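# Tuck chair under desk and park cart in bay

## Task

Roll the office chair fully beneath the desk so that it finishes upright with every wheel on the floor; bring the utility cart into the yellow-taped bay so that each of its four wheels sits within the tape and none rests on the tape itself; keep the desk roughly where it started, with its load still on top and nothing overhanging its edges; the robot must not topple or be left leaning, or the task fails; at the end, release whatever is held and back the robot away.

## Robot and tools

ROBOT. TidyBot++: a single mobile base (0.54 m long, 0.50 m wide, 0.38 m tall) on four powered casters, carrying one seven-joint arm with a two-finger gripper. The shoulder sits 0.12 m ahead of base centre, 0.68 m up. Cameras: base_camera (fixed on the base, looking forward) and wrist_camera (looks along the hand). Arm segments: upper arm 0.42 m, forearm 0.31 m, hand 0.31 m. The arm begins folded, hand pointing down; folded, it reaches up to 0.08 m past the base front.

FRAMES. All positions in metres. Base frame: origin on the floor below base centre, x forward, y left, z up. Odometry frame: the base frame as it was at scene start. hand_pose is the point between the finger pads, in the base frame; its z axis runs out along the fingers, its y axis is the closing direction. Heading is in radians, positive to the left, range -3.142 to 3.142. base_tilt is in degrees, positive when leaning forward or right.

move. One action per call; all motions in it start together. Keys:
- base: an object of relative offsets from where the base is when the command starts, measured along the base's current axes. translate_m (forward +, -2 to 2 m), strafe_m (left +, -2 to 2 m), rotate_rad (counter-clockwise from above +, -6.3 to 6.3 rad). Offsets, not positions.
- joints: an object of absolute joint targets by name, in radians: joint_1_rad (any angle; positive turns the arm clockwise from above, opposite to heading), joint_2_rad (-2.249 to 2.249; 0 is upper arm vertical, + leans forward), joint_3_rad (any), joint_4_rad (-2.579 to 2.579; elbow, negative bends forward when joint_3_rad is 3.14), joint_5_rad (any), joint_6_rad (-2.099 to 2.099; wrist), joint_7_rad (any; at 1.57 with hand down, fingers open left/right), plus gripper_pos from 0 (open, about 85 mm gap) to 1 (closed). Unbounded joints take the shorter way, so turn in steps below half a turn.
- target: one list of seven numbers, an absolute hand pose in the base frame: x, y, z in metres then quaternion qw, qx, qy, qz. Alongside it, joints may contain only gripper_pos.
- speeds: optional per-action top speeds: translate_m / strafe_m 0.05 to 0.5 m/s (give only one when combining them), rotate_rad 0.1 to 1.57 rad/s.
- cameras: list of base_camera, wrist_camera or all; [] gives none.
- blocking: true (default) returns when everything rests; false returns within about half a second while motion continues.
A move with no action just reports state. Unknown keys make a call invalid; out-of-range values are refused, and a refusal or an unrequested stop cancels the rest of that reply's move, wait and finished_scene calls.

wait(seconds 0 to 10, cameras): lets time pass, returns state. stop(cameras): brakes all running motions. zoom_image(camera, region [x0, y0, x1, y1] in pixels, up to 504 x 504): enlarges part of the latest image (base_camera 644x364, wrist_camera 644x476). read_manual(section "licences"): licence text only. finished_scene(scene: the current scene number): ends the scene irreversibly; the goal must hold without the robot.

RESULTS. "move" reads done or the worst status. base_status, joint_status, hand_status: done, moving, off_target (resting short, maybe still pushing), not_followed (self-collision check withheld targets; "pose unreachable" for a target), contact_stop, time_out (base moves end after 14 s, hand after 10 s), torque_fault, limit_stop_at_motor_heat. hand_target is where the hand would be with joints at target; a load makes it hang below. motor_effort gives percent of max torque, peak in brackets. on_its_own lists uncommanded robot actions. pictures names image order. Base odometry counts wheel turns, so slip looks like travel; tilt and heading carry about 1 degree error. MOTOR HOT warns at 60 °C; at 75 °C the arm sags for 30 to 60 s.

TIPS. Hand moves usually stop within about 3 cm; to fix, add (wanted minus hand_pose) to your last target. To hold the hand still, resend hand_target, not hand_pose. Straight-down hand reaches at most about 0.94 m high, only near the base. Closed fingertips extend about 20 mm beyond the hand point. Under load the arm sags; never command a joint to its current reading while holding. The base accelerates up to 0.5 m/s2 and 1.57 rad/s2.

AVOID. Approach anything at low speed (0.05 to 0.1 m/s) before contact; touching at driving speed counts as a hit. The arm does not avoid obstacles and keeps pushing; a blocked base pushes until timeout. Driving or turning while the arm is snagged above about 0.6 m, or sideways pushes on a raised hand, can tip the robot; pull the arm back or reverse to recover. No check stops the arm striking the base (ARM HIT). Torque faults (joints 1 to 4 at 104.5 N m, 5 to 7 at 51.3 N m) freeze the arm for 10 s. Do not drop things, release moving parts, slam, squeeze hard on something resting, or push very hard. Random brief tugs or pushes may occur. Finish with gripper open and robot backed off.

Each tool is called as name([rows], argument=value, ...), one row to a line, values as JSON.

## Session

move()

Scene clock: 0.00 s.
Motor temperatures (°C): [32 32 28 34 40 36 42]
base_odometry: x=+0.000 y=+0.000 heading=+0.000
base_tilt: forward=-0.3 right=-0.1
base_status: not commanded
joint_positions: joint_1_rad=+0.005 joint_2_rad=-0.362 joint_3_rad=+3.111 joint_4_rad=-2.514 joint_5_rad=+0.027 joint_6_rad=-0.918 joint_7_rad=+1.601 gripper_pos=+0.000
joint_status: not commanded
motor_effort: joint_1_rad=-1 joint_2_rad=-1 joint_3_rad=+0 joint_4_rad=+15 joint_5_rad=+0 joint_6_rad=+1 joint_7_rad=+0
hand_pose: x=+0.2546 y=-0.0030 z=+0.5921 quat_wxyz=(+0.017, +0.999, +0.035, +0.035) (m; base frame)
hand_target: x=+0.2545 y=-0.0030 z=+0.5921 quat_wxyz=(+0.017, +0.999, +0.035, +0.035) (m; base frame)
hand_status: not commanded
pictures: base_camera, wrist_camera

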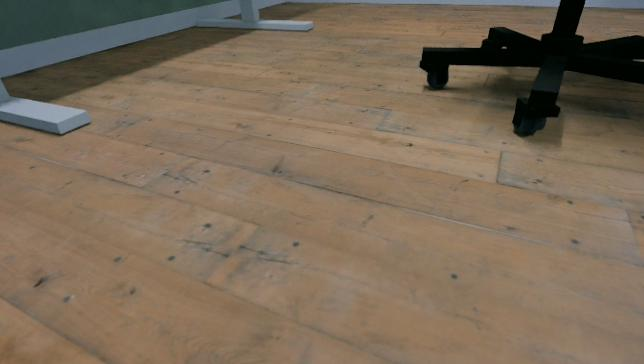

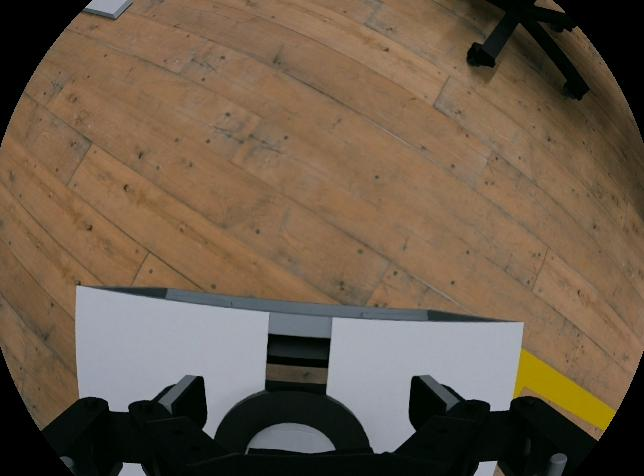

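move(joints={"joint_6_rad":0.15})

move(base={"rotate_rad":-1.2})

move(base={"rotate_rad":-1.2})

move(base={"rotate_rad":-1.4})

Scene clock: 9.93 s.
Motor temperatures (°C): [32 32 28 34 40 36 42]
move: done
base_odometry: x=+0.000 y=+0.000 heading=+0.000
base_tilt: forward=-0.3 right=-0.1
base_status: not commanded
joint_positions: joint_1_rad=+0.005 joint_2_rad=-0.362 joint_3_rad=+3.111 joint_4_rad=-2.514 joint_5_rad=+0.027 joint_6_rad=+0.102 joint_7_rad=+1.601 gripper_pos=+0.000
joint_status: all done
motor_effort: joint_1_rad=-1(1) joint_2_rad=-6(6) joint_3_rad=+0(1) joint_4_rad=+19(20) joint_5_rad=+1(2) joint_6_rad=+8(8) joint_7_rad=+0(1)
hand_pose: x=+0.5086 y=+0.0125 z=+0.7592 quat_wxyz=(+0.012, +0.854, +0.038, +0.519) (m; base frame)
hand_target: x=+0.5149 y=+0.0131 z=+0.7721 quat_wxyz=(+0.012, +0.841, +0.038, +0.539) (m; base frame)
hand_status: not commanded
pictures: base_camera, wrist_camera

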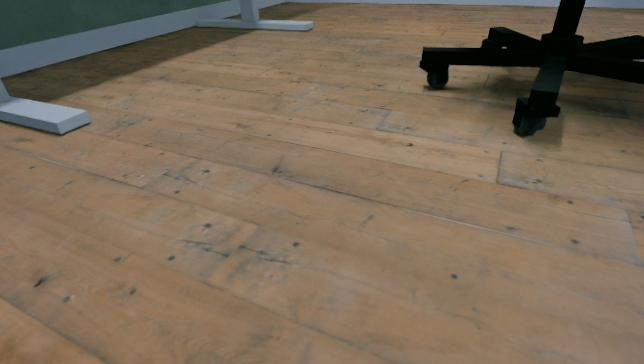

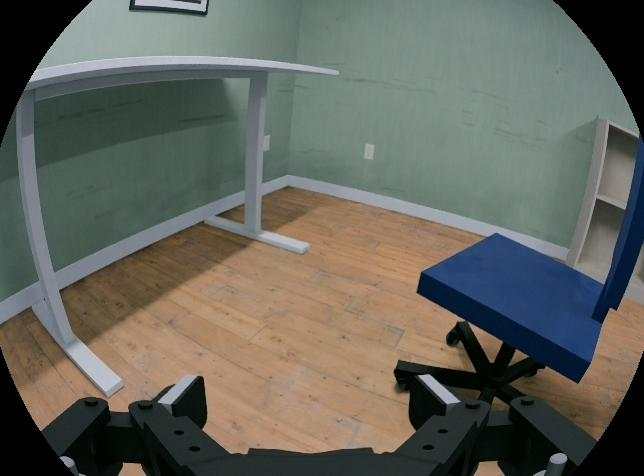

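Scene clock: 11.97 s.
Motor temperatures (°C): [32 32 28 34 40 36 42]
move: done
base_odometry: x=+0.000 y=+0.000 heading=-1.199
base_tilt: forward=-0.3 right=-0.1
base_status: done
joint_positions: joint_1_rad=+0.005 joint_2_rad=-0.362 joint_3_rad=+3.111 joint_4_rad=-2.514 joint_5_rad=+0.027 joint_6_rad=+0.102 joint_7_rad=+1.601 gripper_pos=+0.000
joint_status: not commanded
motor_effort: joint_1_rad=-1(2) joint_2_rad=-6(6) joint_3_rad=+1(2) joint_4_rad=+20(20) joint_5_rad=+1(2) joint_6_rad=+8(8) joint_7_rad=+0(1)
hand_pose: x=+0.5086 y=+0.0125 z=+0.7593 quat_wxyz=(+0.012, +0.854, +0.038, +0.519) (m; base frame)
hand_target: x=+0.5149 y=+0.0131 z=+0.7721 quat_wxyz=(+0.012, +0.841, +0.038, +0.539) (m; base frame)
hand_status: not commanded
pictures: base_camera, wrist_camera

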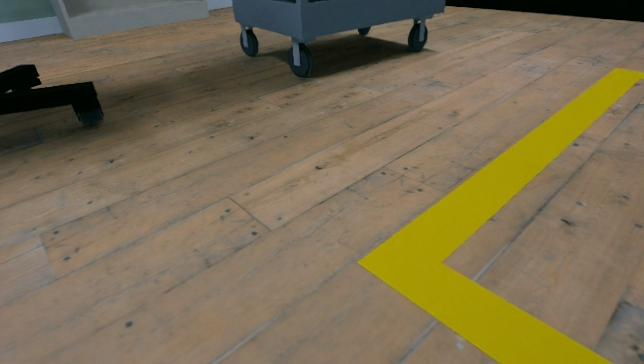

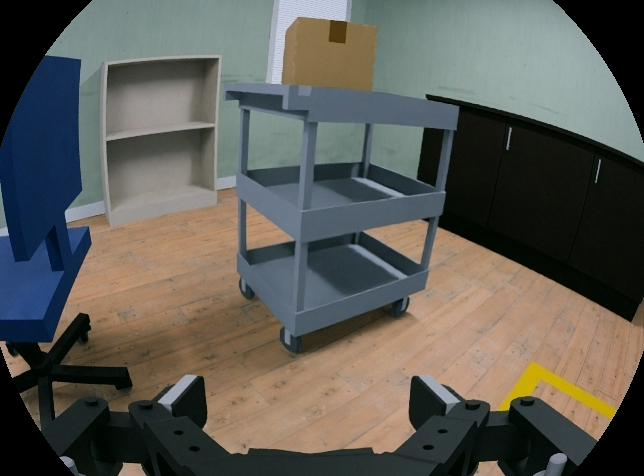

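Scene clock: 14.00 s.
Motor temperatures (°C): [32 32 28 34 40 36 42]
move: done
base_odometry: x=+0.000 y=+0.000 heading=-2.399
base_tilt: forward=-0.3 right=-0.1
base_status: done
joint_positions: joint_1_rad=+0.005 joint_2_rad=-0.362 joint_3_rad=+3.111 joint_4_rad=-2.514 joint_5_rad=+0.027 joint_6_rad=+0.103 joint_7_rad=+1.601 gripper_pos=+0.000
joint_status: not commanded
motor_effort: joint_1_rad=+0(2) joint_2_rad=-6(6) joint_3_rad=+0(2) joint_4_rad=+20(20) joint_5_rad=+2(2) joint_6_rad=+8(8) joint_7_rad=+0(1)
hand_pose: x=+0.5086 y=+0.0124 z=+0.7593 quat_wxyz=(+0.012, +0.854, +0.038, +0.519) (m; base frame)
hand_target: x=+0.5149 y=+0.0131 z=+0.7721 quat_wxyz=(+0.012, +0.841, +0.038, +0.539) (m; base frame)
hand_status: not commanded
pictures: base_camera, wrist_camera

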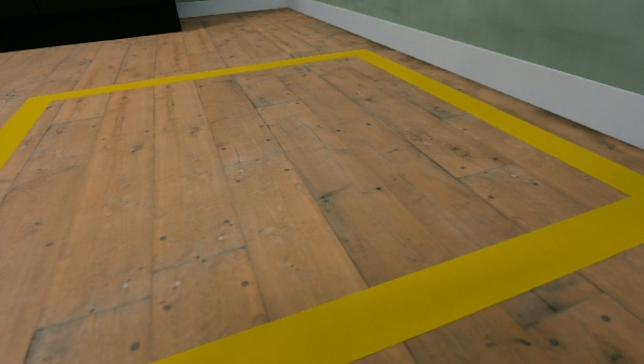

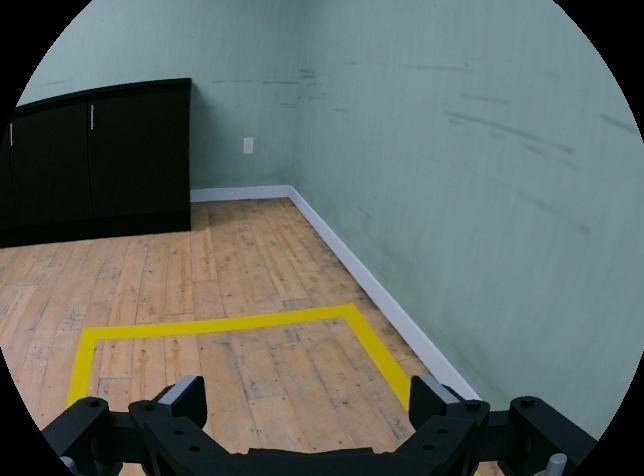

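Scene clock: 16.20 s.
Motor temperatures (°C): [32 32 28 34 40 36 42]
move: done
base_odometry: x=+0.000 y=+0.000 heading=+2.485
base_tilt: forward=-0.3 right=-0.1
base_status: done
joint_positions: joint_1_rad=+0.005 joint_2_rad=-0.362 joint_3_rad=+3.111 joint_4_rad=-2.514 joint_5_rad=+0.027 joint_6_rad=+0.103 joint_7_rad=+1.601 gripper_pos=+0.000
joint_status: not commanded
motor_effort: joint_1_rad=-1(2) joint_2_rad=-6(6) joint_3_rad=+1(2) joint_4_rad=+20(20) joint_5_rad=+2(2) joint_6_rad=+8(8) joint_7_rad=+0(1)
hand_pose: x=+0.5086 y=+0.0124 z=+0.7593 quat_wxyz=(+0.012, +0.854, +0.038, +0.519) (m; base frame)
hand_target: x=+0.5149 y=+0.0131 z=+0.7721 quat_wxyz=(+0.012, +0.841, +0.038, +0.539) (m; base frame)
hand_status: not commanded
pictures: base_camera, wrist_camera

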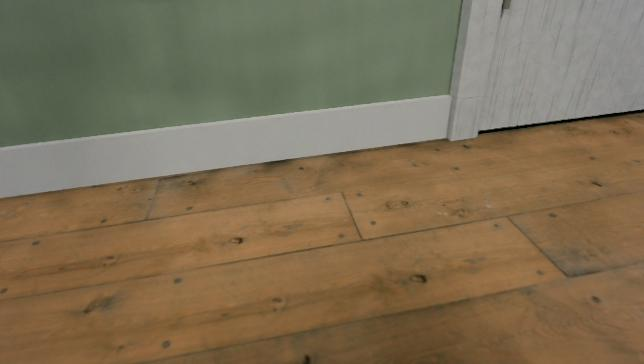

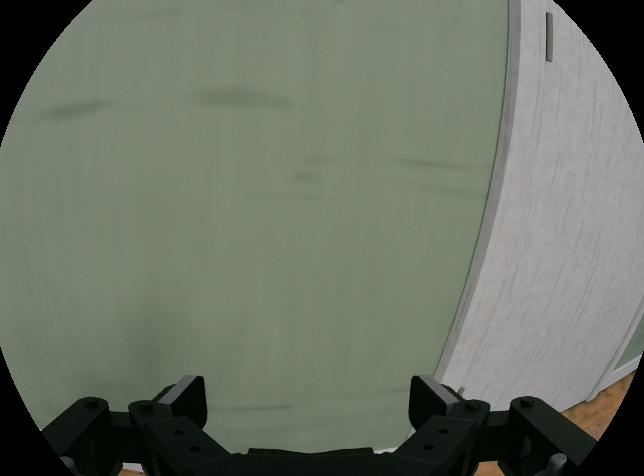

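move(base={"rotate_rad":3.14})

zoom_image(camera="wrist_camera", region=[140, 0, 643, 475])

Scene clock: 77.63 s.
Motor temperatures (°C): [32 32 28 34 40 36 42]
move: done
base_odometry: x=+0.000 y=+0.000 heading=-0.659
base_tilt: forward=-0.3 right=-0.1
base_status: done
joint_positions: joint_1_rad=+0.005 joint_2_rad=-0.362 joint_3_rad=+3.111 joint_4_rad=-2.514 joint_5_rad=+0.027 joint_6_rad=+0.103 joint_7_rad=+1.601 gripper_pos=+0.000
joint_status: not commanded
motor_effort: joint_1_rad=-1(2) joint_2_rad=-5(6) joint_3_rad=+1(2) joint_4_rad=+20(20) joint_5_rad=+1(2) joint_6_rad=+8(8) joint_7_rad=+1(1)
hand_pose: x=+0.5087 y=+0.0124 z=+0.7594 quat_wxyz=(+0.012, +0.854, +0.038, +0.519) (m; base frame)
hand_target: x=+0.5149 y=+0.0131 z=+0.7721 quat_wxyz=(+0.012, +0.841, +0.038, +0.539) (m; base frame)
hand_status: not commanded
pictures: base_camera, wrist_camera

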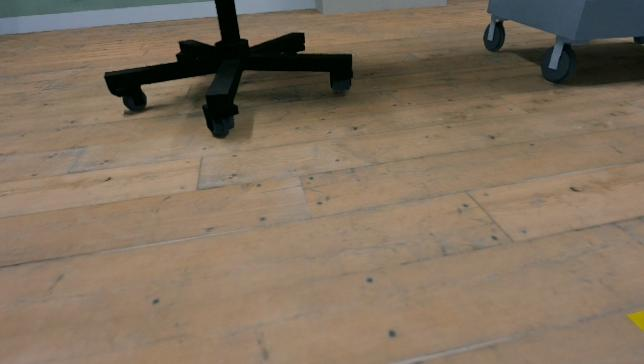

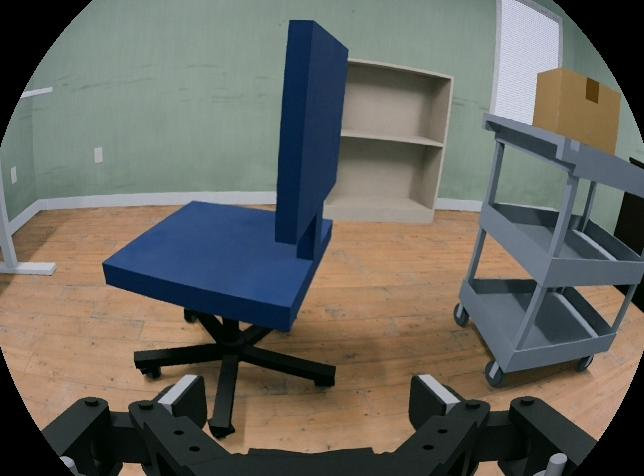

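Scaled by 1.002.

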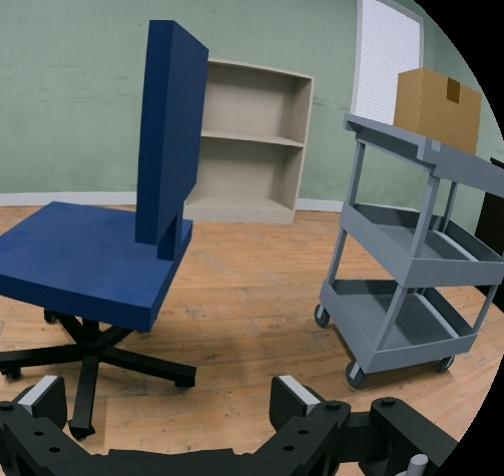

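move(base={"rotate_rad":-2.996}, joints={"joint_1_rad":3.1}, cameras=[])

move(base={"strafe_m":1.68})

Scene clock: 210.90 s.
Motor temperatures (°C): [32 32 28 34 39 36 42]
move: done
base_odometry: x=+0.000 y=+0.000 heading=+2.629
base_tilt: forward=-0.3 right=-0.1
base_status: done
joint_positions: joint_1_rad=+3.077 joint_2_rad=-0.362 joint_3_rad=+3.111 joint_4_rad=-2.514 joint_5_rad=+0.027 joint_6_rad=+0.107 joint_7_rad=+1.601 gripper_pos=+0.000
joint_status: all done
motor_effort: joint_1_rad=-1(3) joint_2_rad=-5(6) joint_3_rad=+1(2) joint_4_rad=+20(20) joint_5_rad=+1(2) joint_6_rad=+8(8) joint_7_rad=+0(1)
hand_pose: x=-0.2694 y=-0.0393 z=+0.7604 quat_wxyz=(+0.521, +0.067, -0.851, +0.006) (m; base frame)
hand_target: x=-0.2759 y=-0.0314 z=+0.7721 quat_wxyz=(+0.539, +0.057, -0.840, +0.001) (m; base frame)
hand_status: not commanded
pictures: none
No camera images: "cameras" was empty.

Scene clock: 215.20 s.
Motor temperatures (°C): [32 32 28 34 39 36 42]
move: done
base_odometry: x=-0.824 y=-1.464 heading=+2.628
base_tilt: forward=-0.3 right=-0.1
base_status: done
joint_positions: joint_1_rad=+3.079 joint_2_rad=-0.362 joint_3_rad=+3.111 joint_4_rad=-2.514 joint_5_rad=+0.027 joint_6_rad=+0.107 joint_7_rad=+1.601 gripper_pos=+0.000
joint_status: not commanded
motor_effort: joint_1_rad=-1(2) joint_2_rad=-5(6) joint_3_rad=+1(2) joint_4_rad=+20(21) joint_5_rad=+1(2) joint_6_rad=+8(8) joint_7_rad=+0(1)
hand_pose: x=-0.2695 y=-0.0386 z=+0.7604 quat_wxyz=(+0.521, +0.067, -0.851, +0.006) (m; base frame)
hand_target: x=-0.2759 y=-0.0314 z=+0.7721 quat_wxyz=(+0.539, +0.057, -0.840, +0.001) (m; base frame)
hand_status: not commanded
pictures: base_camera, wrist_camera

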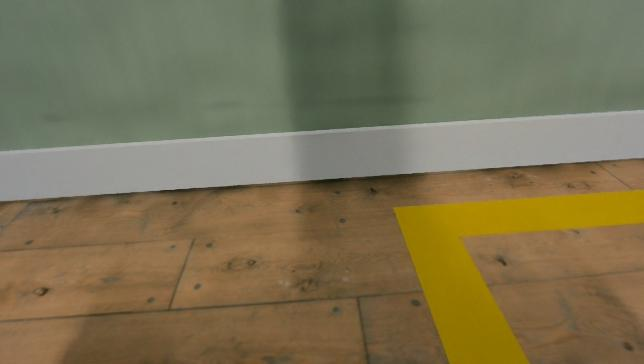

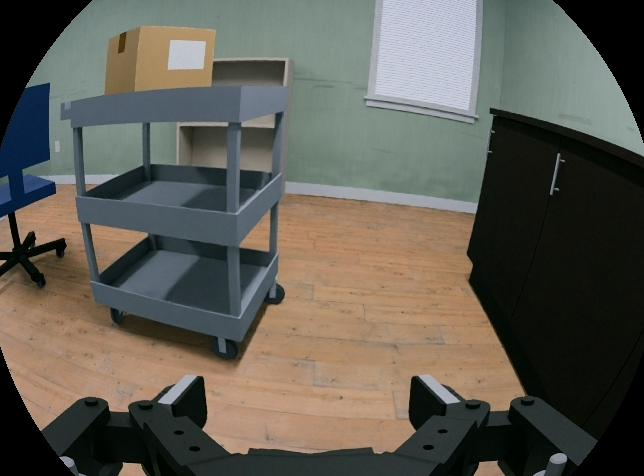

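move(base={"strafe_m":0.12}, cameras=[])

move(base={"translate_m":-0.9})

Scene clock: 228.73 s.
Motor temperatures (°C): [32 32 28 34 39 36 42]
move: done
base_odometry: x=-0.883 y=-1.569 heading=+2.628
base_tilt: forward=-0.3 right=-0.1
base_status: done
joint_positions: joint_1_rad=+3.081 joint_2_rad=-0.362 joint_3_rad=+3.111 joint_4_rad=-2.514 joint_5_rad=+0.027 joint_6_rad=+0.107 joint_7_rad=+1.601 gripper_pos=+0.000
joint_status: not commanded
motor_effort: joint_1_rad=-1(2) joint_2_rad=-6(6) joint_3_rad=+0(2) joint_4_rad=+20(20) joint_5_rad=+1(2) joint_6_rad=+8(8) joint_7_rad=+0(1)
hand_pose: x=-0.2696 y=-0.0380 z=+0.7604 quat_wxyz=(+0.521, +0.066, -0.851, +0.005) (m; base frame)
hand_target: x=-0.2759 y=-0.0314 z=+0.7721 quat_wxyz=(+0.539, +0.057, -0.840, +0.001) (m; base frame)
hand_status: not commanded
pictures: none
No camera images: "cameras" was empty.

Scene clock: 231.67 s.
Motor temperatures (°C): [32 32 28 34 39 36 42]
move: done
base_odometry: x=-0.099 y=-2.012 heading=+2.628
base_tilt: forward=-0.4 right=-0.1
base_status: done
joint_positions: joint_1_rad=+3.081 joint_2_rad=-0.362 joint_3_rad=+3.111 joint_4_rad=-2.514 joint_5_rad=+0.027 joint_6_rad=+0.107 joint_7_rad=+1.601 gripper_pos=+0.000
joint_status: not commanded
motor_effort: joint_1_rad=-1(1) joint_2_rad=-5(8) joint_3_rad=+1(1) joint_4_rad=+20(21) joint_5_rad=+1(1) joint_6_rad=+8(9) joint_7_rad=+0(1)
hand_pose: x=-0.2696 y=-0.0380 z=+0.7605 quat_wxyz=(+0.521, +0.066, -0.851, +0.005) (m; base frame)
hand_target: x=-0.2759 y=-0.0314 z=+0.7721 quat_wxyz=(+0.539, +0.057, -0.840, +0.001) (m; base frame)
hand_status: not commanded
pictures: base_camera, wrist_camera

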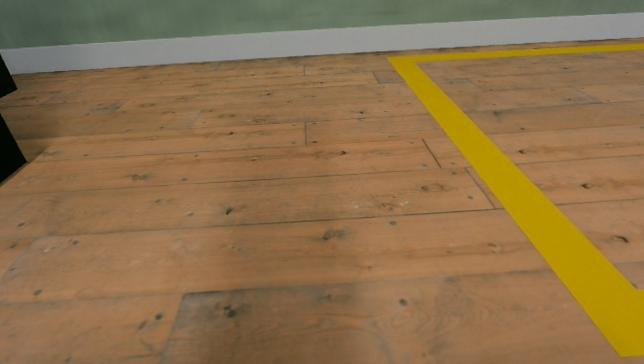

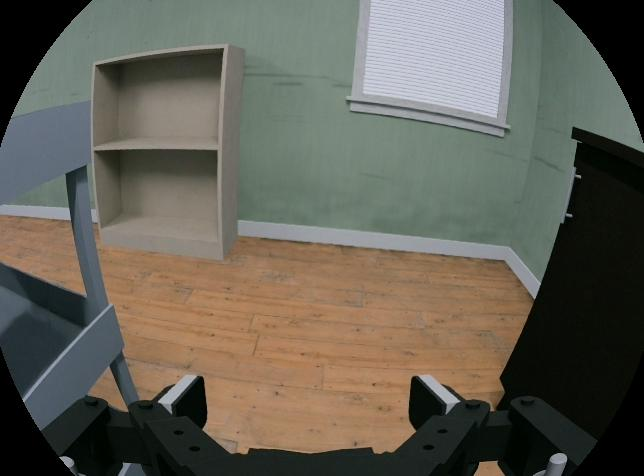

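move(base={"translate_m":-1.09}, joints={"joint_1_rad":1.57})

move(base={"strafe_m":-0.4})

Scene clock: 242.87 s.
Motor temperatures (°C): [32 32 28 34 39 36 42]
move: done
base_odometry: x=+0.850 y=-2.548 heading=+2.628
base_tilt: forward=-0.3 right=-0.1
base_status: done
joint_positions: joint_1_rad=+1.593 joint_2_rad=-0.362 joint_3_rad=+3.111 joint_4_rad=-2.514 joint_5_rad=+0.027 joint_6_rad=+0.107 joint_7_rad=+1.601 gripper_pos=+0.000
joint_status: all done
motor_effort: joint_1_rad=-1(2) joint_2_rad=-6(6) joint_3_rad=+1(1) joint_4_rad=+20(21) joint_5_rad=+1(2) joint_6_rad=+8(9) joint_7_rad=+0(1)
hand_pose: x=+0.1246 y=-0.3904 z=+0.7605 quat_wxyz=(+0.380, +0.625, -0.581, +0.357) (m; base frame)
hand_target: x=+0.1343 y=-0.3958 z=+0.7721 quat_wxyz=(+0.388, +0.623, -0.566, +0.374) (m; base frame)
hand_status: not commanded
pictures: base_camera, wrist_camera

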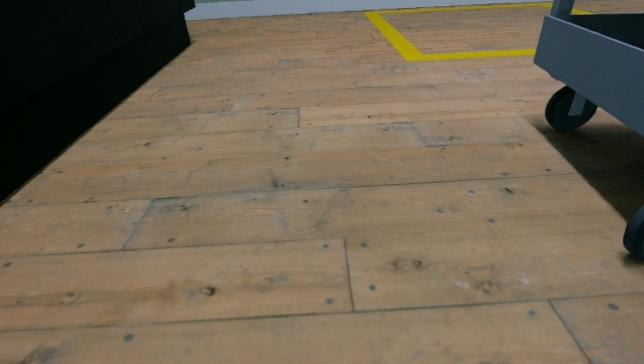

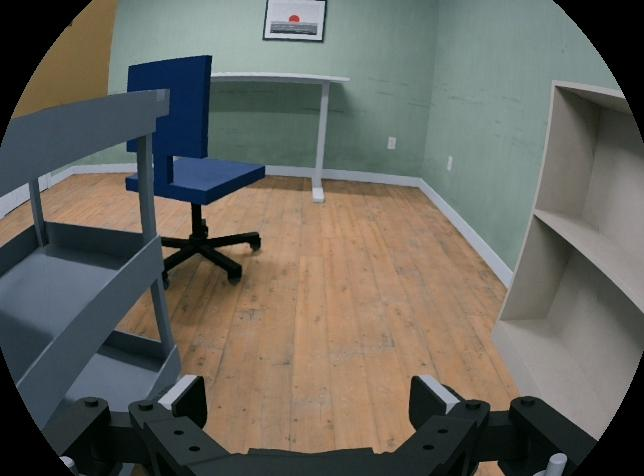

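Scene clock: 244.90 s.
Motor temperatures (°C): [32 32 28 34 39 36 42]
move: done
base_odometry: x=+1.047 y=-2.199 heading=+2.627
base_tilt: forward=-0.3 right=-0.1
base_status: done
joint_positions: joint_1_rad=+1.593 joint_2_rad=-0.361 joint_3_rad=+3.111 joint_4_rad=-2.514 joint_5_rad=+0.027 joint_6_rad=+0.107 joint_7_rad=+1.601 gripper_pos=+0.000
joint_status: not commanded
motor_effort: joint_1_rad=+0(1) joint_2_rad=-6(9) joint_3_rad=+1(1) joint_4_rad=+19(21) joint_5_rad=+1(2) joint_6_rad=+8(9) joint_7_rad=+0(1)
hand_pose: x=+0.1247 y=-0.3906 z=+0.7602 quat_wxyz=(+0.380, +0.625, -0.582, +0.357) (m; base frame)
hand_target: x=+0.1343 y=-0.3958 z=+0.7721 quat_wxyz=(+0.388, +0.623, -0.566, +0.374) (m; base frame)
hand_status: not commanded
pictures: base_camera, wrist_camera

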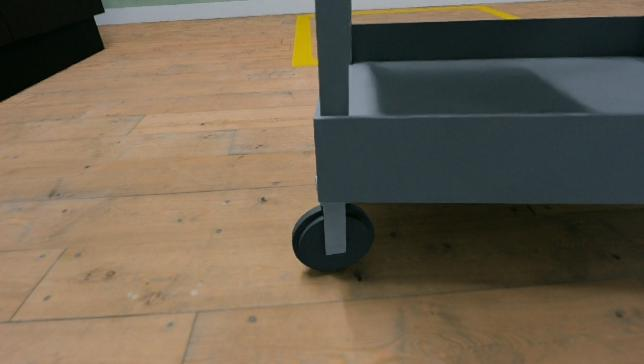

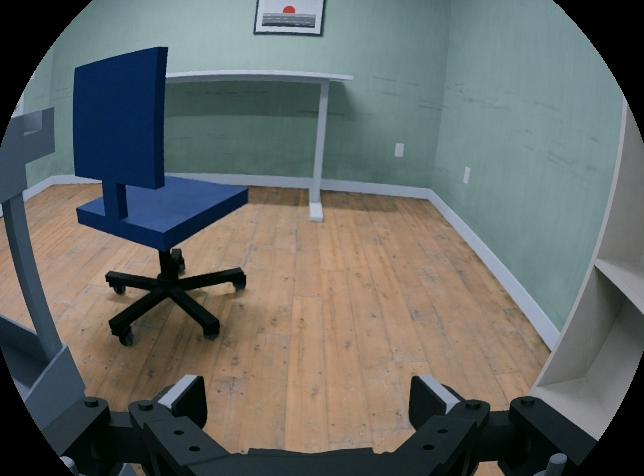

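move(base={"strafe_m":-0.22}, cameras=[])

move(base={"translate_m":0.5}, speeds={"translate_m":0.07})

Scene clock: 273.83 s.
Motor temperatures (°C): [32 32 28 34 39 36 42]
move: done
base_odometry: x=+1.156 y=-2.007 heading=+2.627
base_tilt: forward=-0.4 right=-0.1
base_status: done
joint_positions: joint_1_rad=+1.593 joint_2_rad=-0.360 joint_3_rad=+3.111 joint_4_rad=-2.514 joint_5_rad=+0.027 joint_6_rad=+0.108 joint_7_rad=+1.601 gripper_pos=+0.000
joint_status: not commanded
motor_effort: joint_1_rad=-1(1) joint_2_rad=-5(9) joint_3_rad=+0(1) joint_4_rad=+20(21) joint_5_rad=+1(2) joint_6_rad=+8(9) joint_7_rad=+1(1)
hand_pose: x=+0.1247 y=-0.3907 z=+0.7599 quat_wxyz=(+0.380, +0.625, -0.582, +0.356) (m; base frame)
hand_target: x=+0.1343 y=-0.3958 z=+0.7721 quat_wxyz=(+0.388, +0.623, -0.566, +0.374) (m; base frame)
hand_status: not commanded
pictures: none
No camera images: "cameras" was empty.

Scene clock: 281.47 s.
Motor temperatures (°C): [32 32 28 34 39 36 42]
move: done
base_odometry: x=+0.720 y=-1.761 heading=+2.627
base_tilt: forward=-0.3 right=-0.1
base_status: done
joint_positions: joint_1_rad=+1.591 joint_2_rad=-0.360 joint_3_rad=+3.111 joint_4_rad=-2.514 joint_5_rad=+0.027 joint_6_rad=+0.108 joint_7_rad=+1.601 gripper_pos=+0.000
joint_status: not commanded
motor_effort: joint_1_rad=-1(2) joint_2_rad=-5(7) joint_3_rad=+1(2) joint_4_rad=+19(20) joint_5_rad=+1(2) joint_6_rad=+8(9) joint_7_rad=+0(1)
hand_pose: x=+0.1253 y=-0.3907 z=+0.7599 quat_wxyz=(+0.379, +0.625, -0.581, +0.357) (m; base frame)
hand_target: x=+0.1343 y=-0.3958 z=+0.7721 quat_wxyz=(+0.388, +0.623, -0.566, +0.374) (m; base frame)
hand_status: not commanded
pictures: base_camera, wrist_camera

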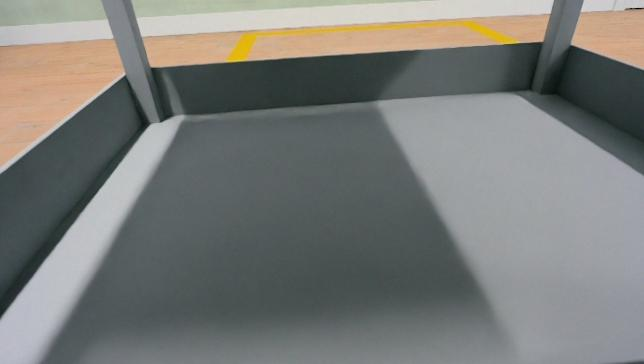

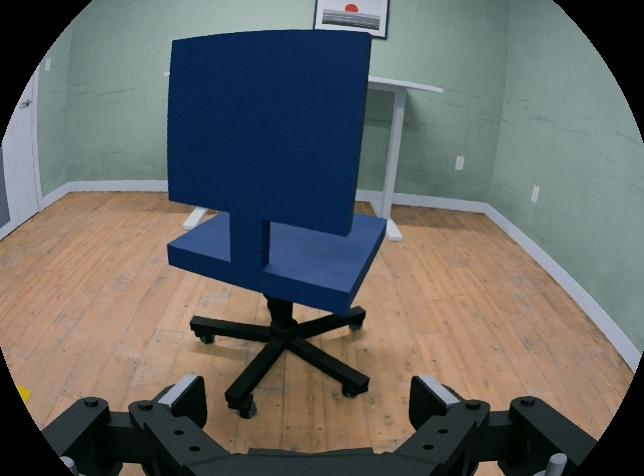

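move(base={"translate_m":0.8}, speeds={"translate_m":0.1})

Scene clock: 296.73 s.
Motor temperatures (°C): [32 32 28 34 39 36 42]
move: done
base_odometry: x=+0.024 y=-1.368 heading=+2.627
base_tilt: forward=-0.3 right=-0.1
base_status: done
joint_positions: joint_1_rad=+1.590 joint_2_rad=-0.360 joint_3_rad=+3.111 joint_4_rad=-2.514 joint_5_rad=+0.027 joint_6_rad=+0.108 joint_7_rad=+1.601 gripper_pos=+0.000
joint_status: not commanded
motor_effort: joint_1_rad=-1(2) joint_2_rad=-6(6) joint_3_rad=+0(2) joint_4_rad=+19(20) joint_5_rad=+1(2) joint_6_rad=+8(9) joint_7_rad=+0(1)
hand_pose: x=+0.1256 y=-0.3907 z=+0.7599 quat_wxyz=(+0.379, +0.626, -0.581, +0.357) (m; base frame)
hand_target: x=+0.1343 y=-0.3958 z=+0.7721 quat_wxyz=(+0.388, +0.623, -0.566, +0.374) (m; base frame)
hand_status: not commanded
pictures: base_camera, wrist_camera

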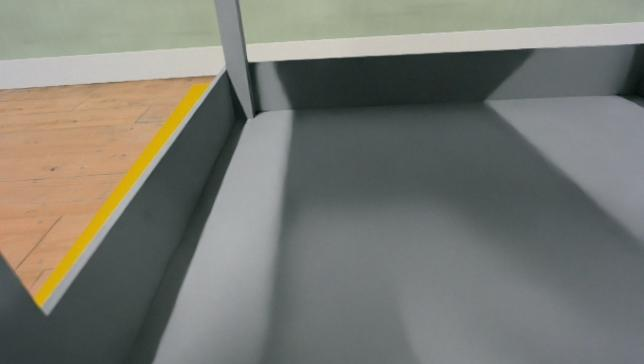

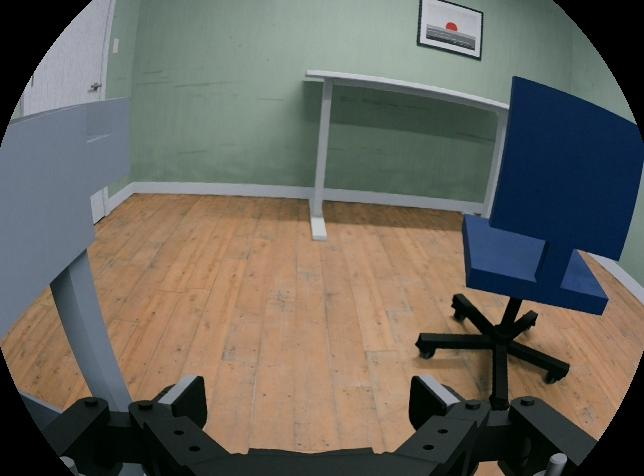

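move(base={"translate_m":0.3}, speeds={"translate_m":0.1}, cameras=[])

move(base={"translate_m":-0.55})

Scene clock: 323.57 s.
Motor temperatures (°C): [32 32 28 34 39 36 42]
move: done
base_odometry: x=-0.238 y=-1.220 heading=+2.627
base_tilt: forward=-0.3 right=-0.1
base_status: done
joint_positions: joint_1_rad=+1.590 joint_2_rad=-0.360 joint_3_rad=+3.111 joint_4_rad=-2.514 joint_5_rad=+0.027 joint_6_rad=+0.108 joint_7_rad=+1.601 gripper_pos=+0.000
joint_status: not commanded
motor_effort: joint_1_rad=+0(2) joint_2_rad=-5(7) joint_3_rad=+1(2) joint_4_rad=+19(21) joint_5_rad=+1(2) joint_6_rad=+8(8) joint_7_rad=+0(1)
hand_pose: x=+0.1259 y=-0.3907 z=+0.7600 quat_wxyz=(+0.379, +0.626, -0.581, +0.357) (m; base frame)
hand_target: x=+0.1343 y=-0.3958 z=+0.7721 quat_wxyz=(+0.388, +0.623, -0.566, +0.374) (m; base frame)
hand_status: not commanded
pictures: none
No camera images: "cameras" was empty.

Scene clock: 326.03 s.
Motor temperatures (°C): [32 32 28 34 39 36 42]
move: done
base_odometry: x=+0.241 y=-1.491 heading=+2.626
base_tilt: forward=-0.3 right=-0.1
base_status: done
joint_positions: joint_1_rad=+1.589 joint_2_rad=-0.360 joint_3_rad=+3.111 joint_4_rad=-2.514 joint_5_rad=+0.027 joint_6_rad=+0.108 joint_7_rad=+1.601 gripper_pos=+0.000
joint_status: not commanded
motor_effort: joint_1_rad=-1(2) joint_2_rad=-6(6) joint_3_rad=+1(2) joint_4_rad=+20(21) joint_5_rad=+1(2) joint_6_rad=+8(8) joint_7_rad=+0(1)
hand_pose: x=+0.1263 y=-0.3907 z=+0.7600 quat_wxyz=(+0.379, +0.626, -0.580, +0.357) (m; base frame)
hand_target: x=+0.1343 y=-0.3958 z=+0.7721 quat_wxyz=(+0.388, +0.623, -0.566, +0.374) (m; base frame)
hand_status: not commanded
pictures: base_camera, wrist_camera

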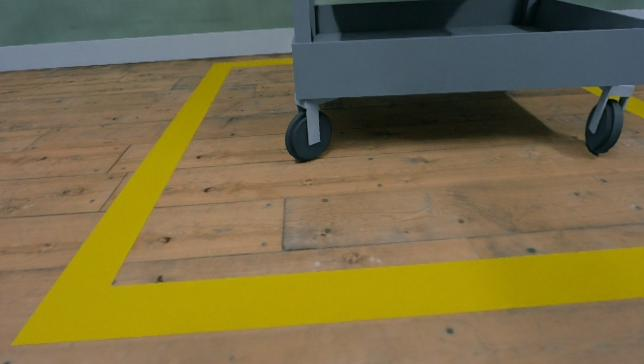

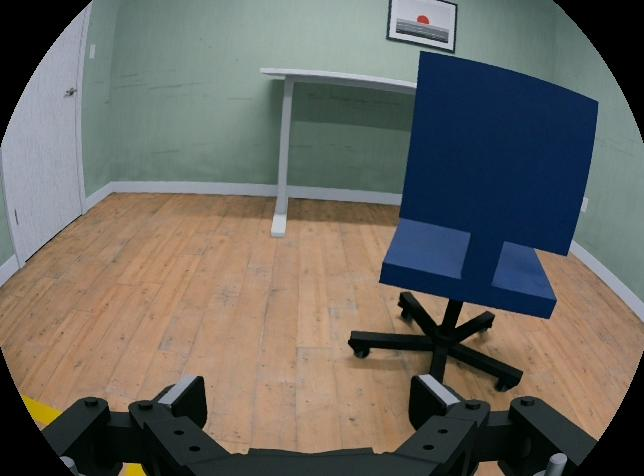

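move(base={"rotate_rad":-1.571}, joints={"joint_1_rad":0.0}, cameras=[])

move(base={"strafe_m":-0.24})

move(target=[0.42,0,0.62,0.017,0.999,0.035,0.035])

Scene clock: 367.97 s.
Motor temperatures (°C): [32 32 28 34 39 36 42]
move: done
base_odometry: x=+0.241 y=-1.491 heading=+1.056
base_tilt: forward=-0.3 right=-0.1
base_status: done
joint_positions: joint_1_rad=+0.022 joint_2_rad=-0.360 joint_3_rad=+3.111 joint_4_rad=-2.514 joint_5_rad=+0.027 joint_6_rad=+0.108 joint_7_rad=+1.601 gripper_pos=+0.000
joint_status: all done
motor_effort: joint_1_rad=-1(3) joint_2_rad=-5(7) joint_3_rad=+1(1) joint_4_rad=+20(20) joint_5_rad=+1(1) joint_6_rad=+8(8) joint_7_rad=+0(1)
hand_pose: x=+0.5097 y=+0.0055 z=+0.7600 quat_wxyz=(+0.017, +0.853, +0.030, +0.521) (m; base frame)
hand_target: x=+0.5148 y=+0.0149 z=+0.7721 quat_wxyz=(+0.010, +0.841, +0.040, +0.539) (m; base frame)
hand_status: not commanded
pictures: none
No camera images: "cameras" was empty.

Scene clock: 369.63 s.
Motor temperatures (°C): [32 32 28 34 39 36 42]
move: done
base_odometry: x=+0.450 y=-1.609 heading=+1.055
base_tilt: forward=-0.3 right=-0.1
base_status: done
joint_positions: joint_1_rad=+0.021 joint_2_rad=-0.360 joint_3_rad=+3.111 joint_4_rad=-2.514 joint_5_rad=+0.027 joint_6_rad=+0.108 joint_7_rad=+1.601 gripper_pos=+0.000
joint_status: not commanded
motor_effort: joint_1_rad=-1(2) joint_2_rad=-6(6) joint_3_rad=+0(2) joint_4_rad=+19(20) joint_5_rad=+0(1) joint_6_rad=+8(8) joint_7_rad=+0(1)
hand_pose: x=+0.5097 y=+0.0060 z=+0.7600 quat_wxyz=(+0.016, +0.853, +0.031, +0.521) (m; base frame)
hand_target: x=+0.5148 y=+0.0149 z=+0.7721 quat_wxyz=(+0.010, +0.841, +0.040, +0.539) (m; base frame)
hand_status: not commanded
pictures: base_camera, wrist_camera

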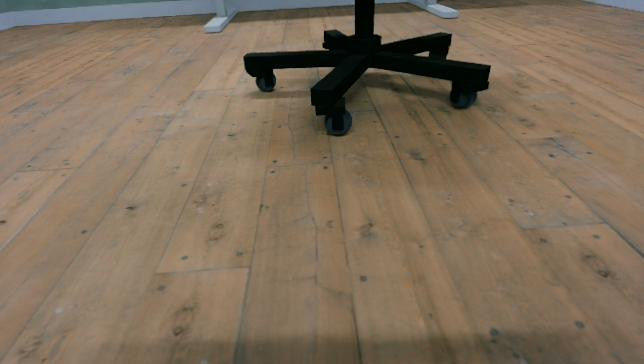

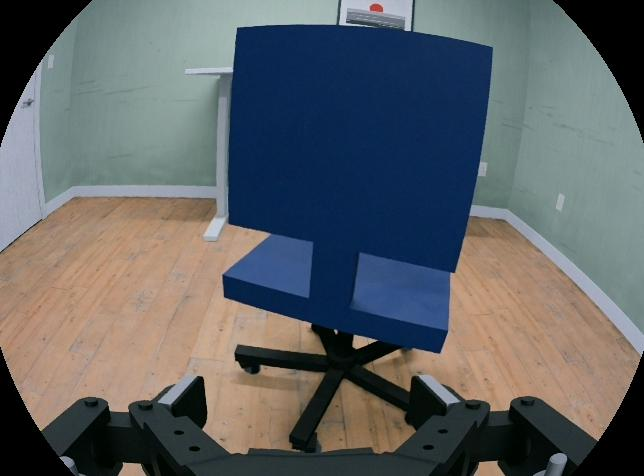

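Scene clock: 371.70 s.
Motor temperatures (°C): [32 32 28 34 39 36 42]
move: off_target
base_odometry: x=+0.450 y=-1.609 heading=+1.055
base_tilt: forward=-0.3 right=-0.1
base_status: not commanded
joint_positions: joint_1_rad=-0.004 joint_2_rad=+0.017 joint_3_rad=+3.120 joint_4_rad=-2.132 joint_5_rad=+0.027 joint_6_rad=-0.862 joint_7_rad=+1.601 gripper_pos=+0.000
joint_status: not commanded
motor_effort: joint_1_rad=+0(1) joint_2_rad=-15(16) joint_3_rad=+0(1) joint_4_rad=+16(21) joint_5_rad=+1(2) joint_6_rad=+1(8) joint_7_rad=+0(1)
hand_pose: x=+0.4297 y=+0.0029 z=+0.6221 quat_wxyz=(+0.011, +0.997, +0.036, +0.065) (m; base frame)
hand_target: x=+0.4200 y=+0.0000 z=+0.6200 quat_wxyz=(+0.017, +0.999, +0.035, +0.035) (m; base frame)
hand_status: off_target (0.010 m and 3.5 deg from the pose sent, 0.166 m and 58.7 deg at the start)
pictures: base_camera, wrist_camera

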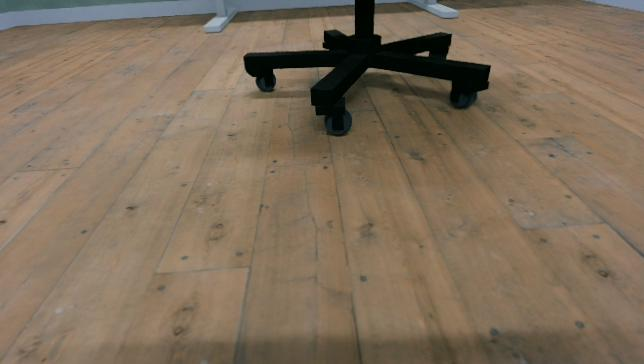

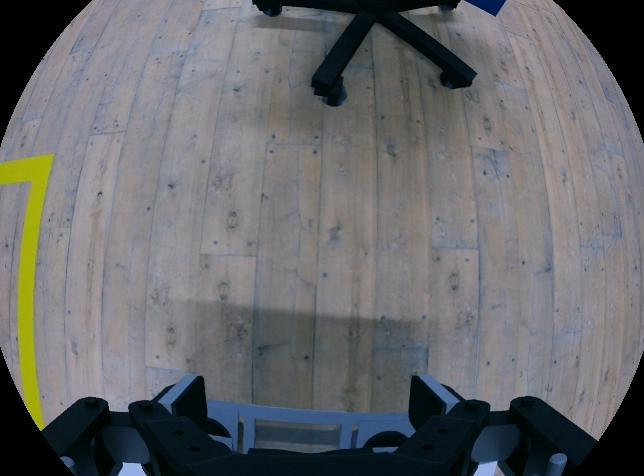

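move(base={"strafe_m":-0.09}, cameras=[])

move(base={"translate_m":0.35}, speeds={"translate_m":0.1}, cameras=[])

move(base={"translate_m":0.4}, speeds={"translate_m":0.07})

Scene clock: 383.83 s.
Motor temperatures (°C): [32 32 28 34 39 36 42]
move: done
base_odometry: x=+0.529 y=-1.653 heading=+1.055
base_tilt: forward=-0.3 right=-0.1
base_status: done
joint_positions: joint_1_rad=-0.011 joint_2_rad=+0.017 joint_3_rad=+3.129 joint_4_rad=-2.132 joint_5_rad=+0.027 joint_6_rad=-0.865 joint_7_rad=+1.601 gripper_pos=+0.000
joint_status: not commanded
motor_effort: joint_1_rad=-1(3) joint_2_rad=-15(16) joint_3_rad=+0(1) joint_4_rad=+16(16) joint_5_rad=+2(2) joint_6_rad=+1(2) joint_7_rad=+0(1)
hand_pose: x=+0.4288 y=+0.0020 z=+0.6220 quat_wxyz=(+0.011, +0.997, +0.034, +0.064) (m; base frame)
hand_target: x=+0.4200 y=+0.0000 z=+0.6200 quat_wxyz=(+0.017, +0.999, +0.035, +0.035) (m; base frame)
hand_status: not commanded
pictures: none
No camera images: "cameras" was empty.

Scene clock: 387.87 s.
Motor temperatures (°C): [32 32 28 34 39 36 42]
move: done
base_odometry: x=+0.702 y=-1.349 heading=+1.054
base_tilt: forward=-0.2 right=-0.1
base_status: done
joint_positions: joint_1_rad=-0.011 joint_2_rad=+0.021 joint_3_rad=+3.129 joint_4_rad=-2.127 joint_5_rad=+0.027 joint_6_rad=-0.869 joint_7_rad=+1.601 gripper_pos=+0.000
joint_status: not commanded
motor_effort: joint_1_rad=-1(1) joint_2_rad=-16(18) joint_3_rad=+0(1) joint_4_rad=+15(17) joint_5_rad=+1(2) joint_6_rad=+1(2) joint_7_rad=+0(1)
hand_pose: x=+0.4297 y=+0.0020 z=+0.6219 quat_wxyz=(+0.011, +0.997, +0.034, +0.062) (m; base frame)
hand_target: x=+0.4200 y=+0.0000 z=+0.6200 quat_wxyz=(+0.017, +0.999, +0.035, +0.035) (m; base frame)
hand_status: not commanded
pictures: none
No camera images: "cameras" was empty.

Scene clock: 394.10 s.
Motor temperatures (°C): [32 32 28 34 39 36 42]
move: done
base_odometry: x=+0.899 y=-1.001 heading=+1.054
base_tilt: forward=-0.3 right=-0.1
base_status: done
joint_positions: joint_1_rad=-0.011 joint_2_rad=+0.025 joint_3_rad=+3.129 joint_4_rad=-2.123 joint_5_rad=+0.027 joint_6_rad=-0.901 joint_7_rad=+1.601 gripper_pos=+0.000
joint_status: not commanded
motor_effort: joint_1_rad=-1(2) joint_2_rad=-15(18) joint_3_rad=+0(1) joint_4_rad=+17(22) joint_5_rad=+1(2) joint_6_rad=+2(6) joint_7_rad=+0(1)
hand_pose: x=+0.4217 y=+0.0017 z=+0.6210 quat_wxyz=(+0.011, +0.998, +0.034, +0.046) (m; base frame)
hand_target: x=+0.4200 y=+0.0000 z=+0.6200 quat_wxyz=(+0.017, +0.999, +0.035, +0.035) (m; base frame)
hand_status: not commanded
pictures: base_camera, wrist_camera

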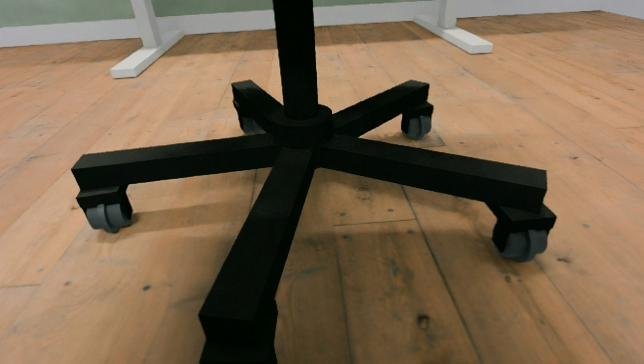

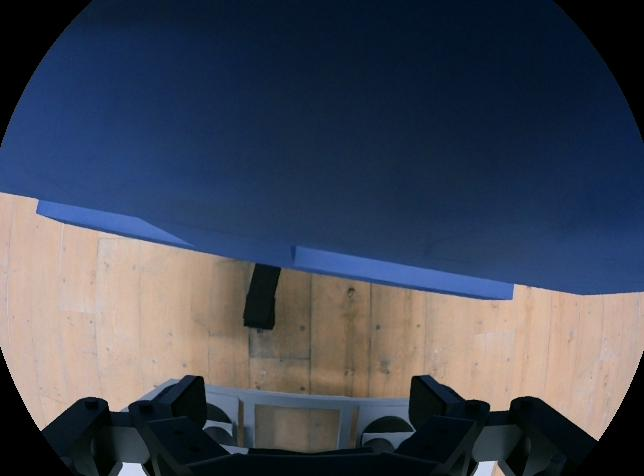

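move(base={"translate_m":0.5}, speeds={"translate_m":0.08})

Scene clock: 415.53 s.
Motor temperatures (°C): [32 32 28 34 39 36 42]
move: done
base_odometry: x=+1.146 y=-0.566 heading=+1.054
base_tilt: forward=-0.3 right=+0.0
base_status: done
joint_positions: joint_1_rad=-0.011 joint_2_rad=+0.025 joint_3_rad=+3.130 joint_4_rad=-2.122 joint_5_rad=+0.027 joint_6_rad=-0.913 joint_7_rad=+1.601 gripper_pos=+0.000
joint_status: not commanded
motor_effort: joint_1_rad=-1(2) joint_2_rad=-15(17) joint_3_rad=+0(1) joint_4_rad=+17(22) joint_5_rad=+0(2) joint_6_rad=+2(7) joint_7_rad=+0(2)
hand_pose: x=+0.4185 y=+0.0017 z=+0.6211 quat_wxyz=(+0.011, +0.999, +0.034, +0.041) (m; base frame)
hand_target: x=+0.4200 y=+0.0000 z=+0.6200 quat_wxyz=(+0.017, +0.999, +0.035, +0.035) (m; base frame)
hand_status: not commanded
pictures: base_camera, wrist_camera

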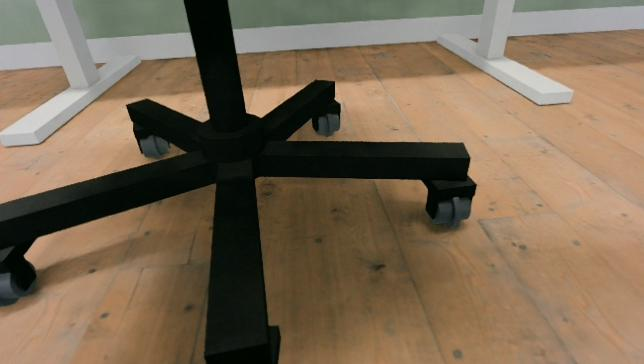

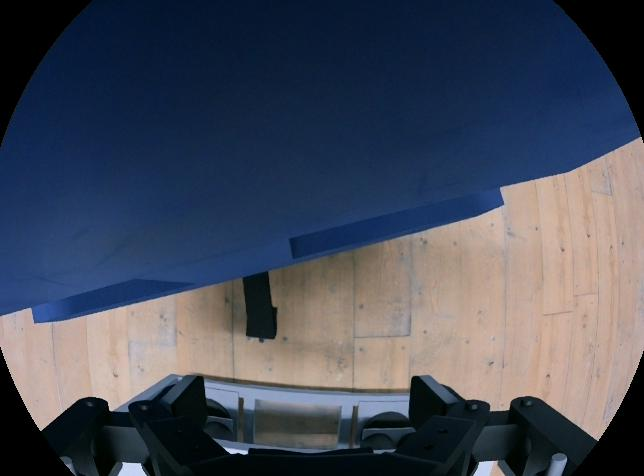

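move(base={"translate_m":-0.06}, cameras=[])

move(base={"strafe_m":0.24}, cameras=[])

move(base={"translate_m":0.18}, speeds={"translate_m":0.07})

Scene clock: 424.73 s.
Motor temperatures (°C): [32 32 28 34 39 36 42]
move: done
base_odometry: x=+1.117 y=-0.618 heading=+1.055
base_tilt: forward=-0.3 right=-0.2
base_status: done
joint_positions: joint_1_rad=-0.011 joint_2_rad=+0.027 joint_3_rad=+3.130 joint_4_rad=-2.119 joint_5_rad=+0.027 joint_6_rad=-0.913 joint_7_rad=+1.601 gripper_pos=+0.000
joint_status: not commanded
motor_effort: joint_1_rad=-1(2) joint_2_rad=-16(18) joint_3_rad=+0(0) joint_4_rad=+15(16) joint_5_rad=+2(2) joint_6_rad=+1(2) joint_7_rad=+0(1)
hand_pose: x=+0.4197 y=+0.0017 z=+0.6212 quat_wxyz=(+0.011, +0.999, +0.034, +0.041) (m; base frame)
hand_target: x=+0.4200 y=+0.0000 z=+0.6200 quat_wxyz=(+0.017, +0.999, +0.035, +0.035) (m; base frame)
hand_status: not commanded
pictures: none
No camera images: "cameras" was empty.

Scene clock: 426.40 s.
Motor temperatures (°C): [32 32 28 34 39 36 42]
move: done
base_odometry: x=+0.908 y=-0.500 heading=+1.055
base_tilt: forward=-0.2 right=-0.2
base_status: done
joint_positions: joint_1_rad=-0.016 joint_2_rad=+0.027 joint_3_rad=+3.131 joint_4_rad=-2.118 joint_5_rad=+0.027 joint_6_rad=-0.915 joint_7_rad=+1.601 gripper_pos=+0.000
joint_status: not commanded
motor_effort: joint_1_rad=-1(4) joint_2_rad=-15(17) joint_3_rad=+0(3) joint_4_rad=+16(22) joint_5_rad=+1(2) joint_6_rad=+1(5) joint_7_rad=+0(1)
hand_pose: x=+0.4195 y=+0.0029 z=+0.6215 quat_wxyz=(+0.011, +0.998, +0.036, +0.041) (m; base frame)
hand_target: x=+0.4200 y=+0.0000 z=+0.6200 quat_wxyz=(+0.017, +0.999, +0.035, +0.035) (m; base frame)
hand_status: not commanded
pictures: none
No camera images: "cameras" was empty.

Scene clock: 429.47 s.
Motor temperatures (°C): [32 32 28 34 39 36 42]
move: done
base_odometry: x=+0.996 y=-0.343 heading=+1.055
base_tilt: forward=-0.3 right=-0.1
base_status: done
joint_positions: joint_1_rad=-0.017 joint_2_rad=+0.028 joint_3_rad=+3.131 joint_4_rad=-2.118 joint_5_rad=+0.027 joint_6_rad=-0.917 joint_7_rad=+1.601 gripper_pos=+0.000
joint_status: not commanded
motor_effort: joint_1_rad=-1(1) joint_2_rad=-15(18) joint_3_rad=+1(3) joint_4_rad=+17(22) joint_5_rad=+1(3) joint_6_rad=+2(6) joint_7_rad=+0(1)
hand_pose: x=+0.4189 y=+0.0030 z=+0.6211 quat_wxyz=(+0.011, +0.998, +0.037, +0.039) (m; base frame)
hand_target: x=+0.4200 y=+0.0000 z=+0.6200 quat_wxyz=(+0.017, +0.999, +0.035, +0.035) (m; base frame)
hand_status: not commanded
pictures: base_camera, wrist_camera

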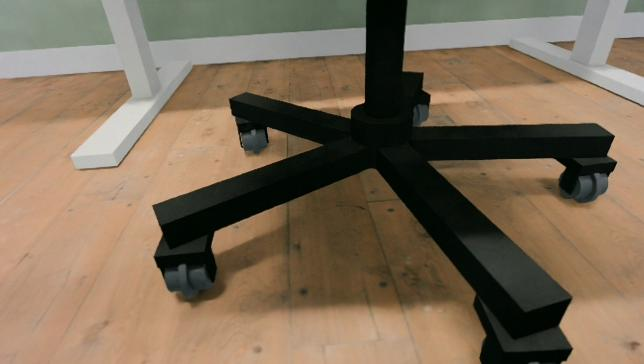

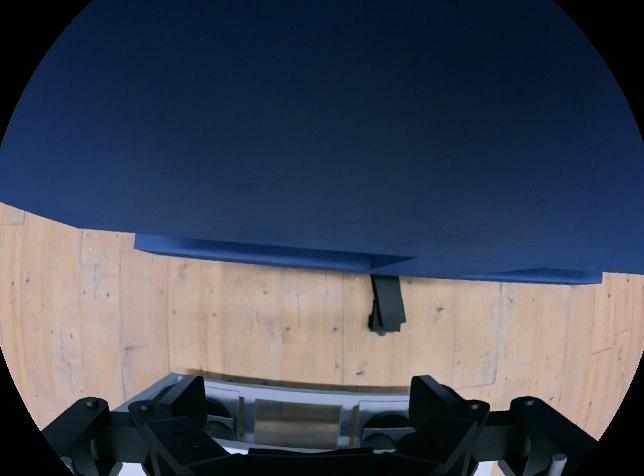

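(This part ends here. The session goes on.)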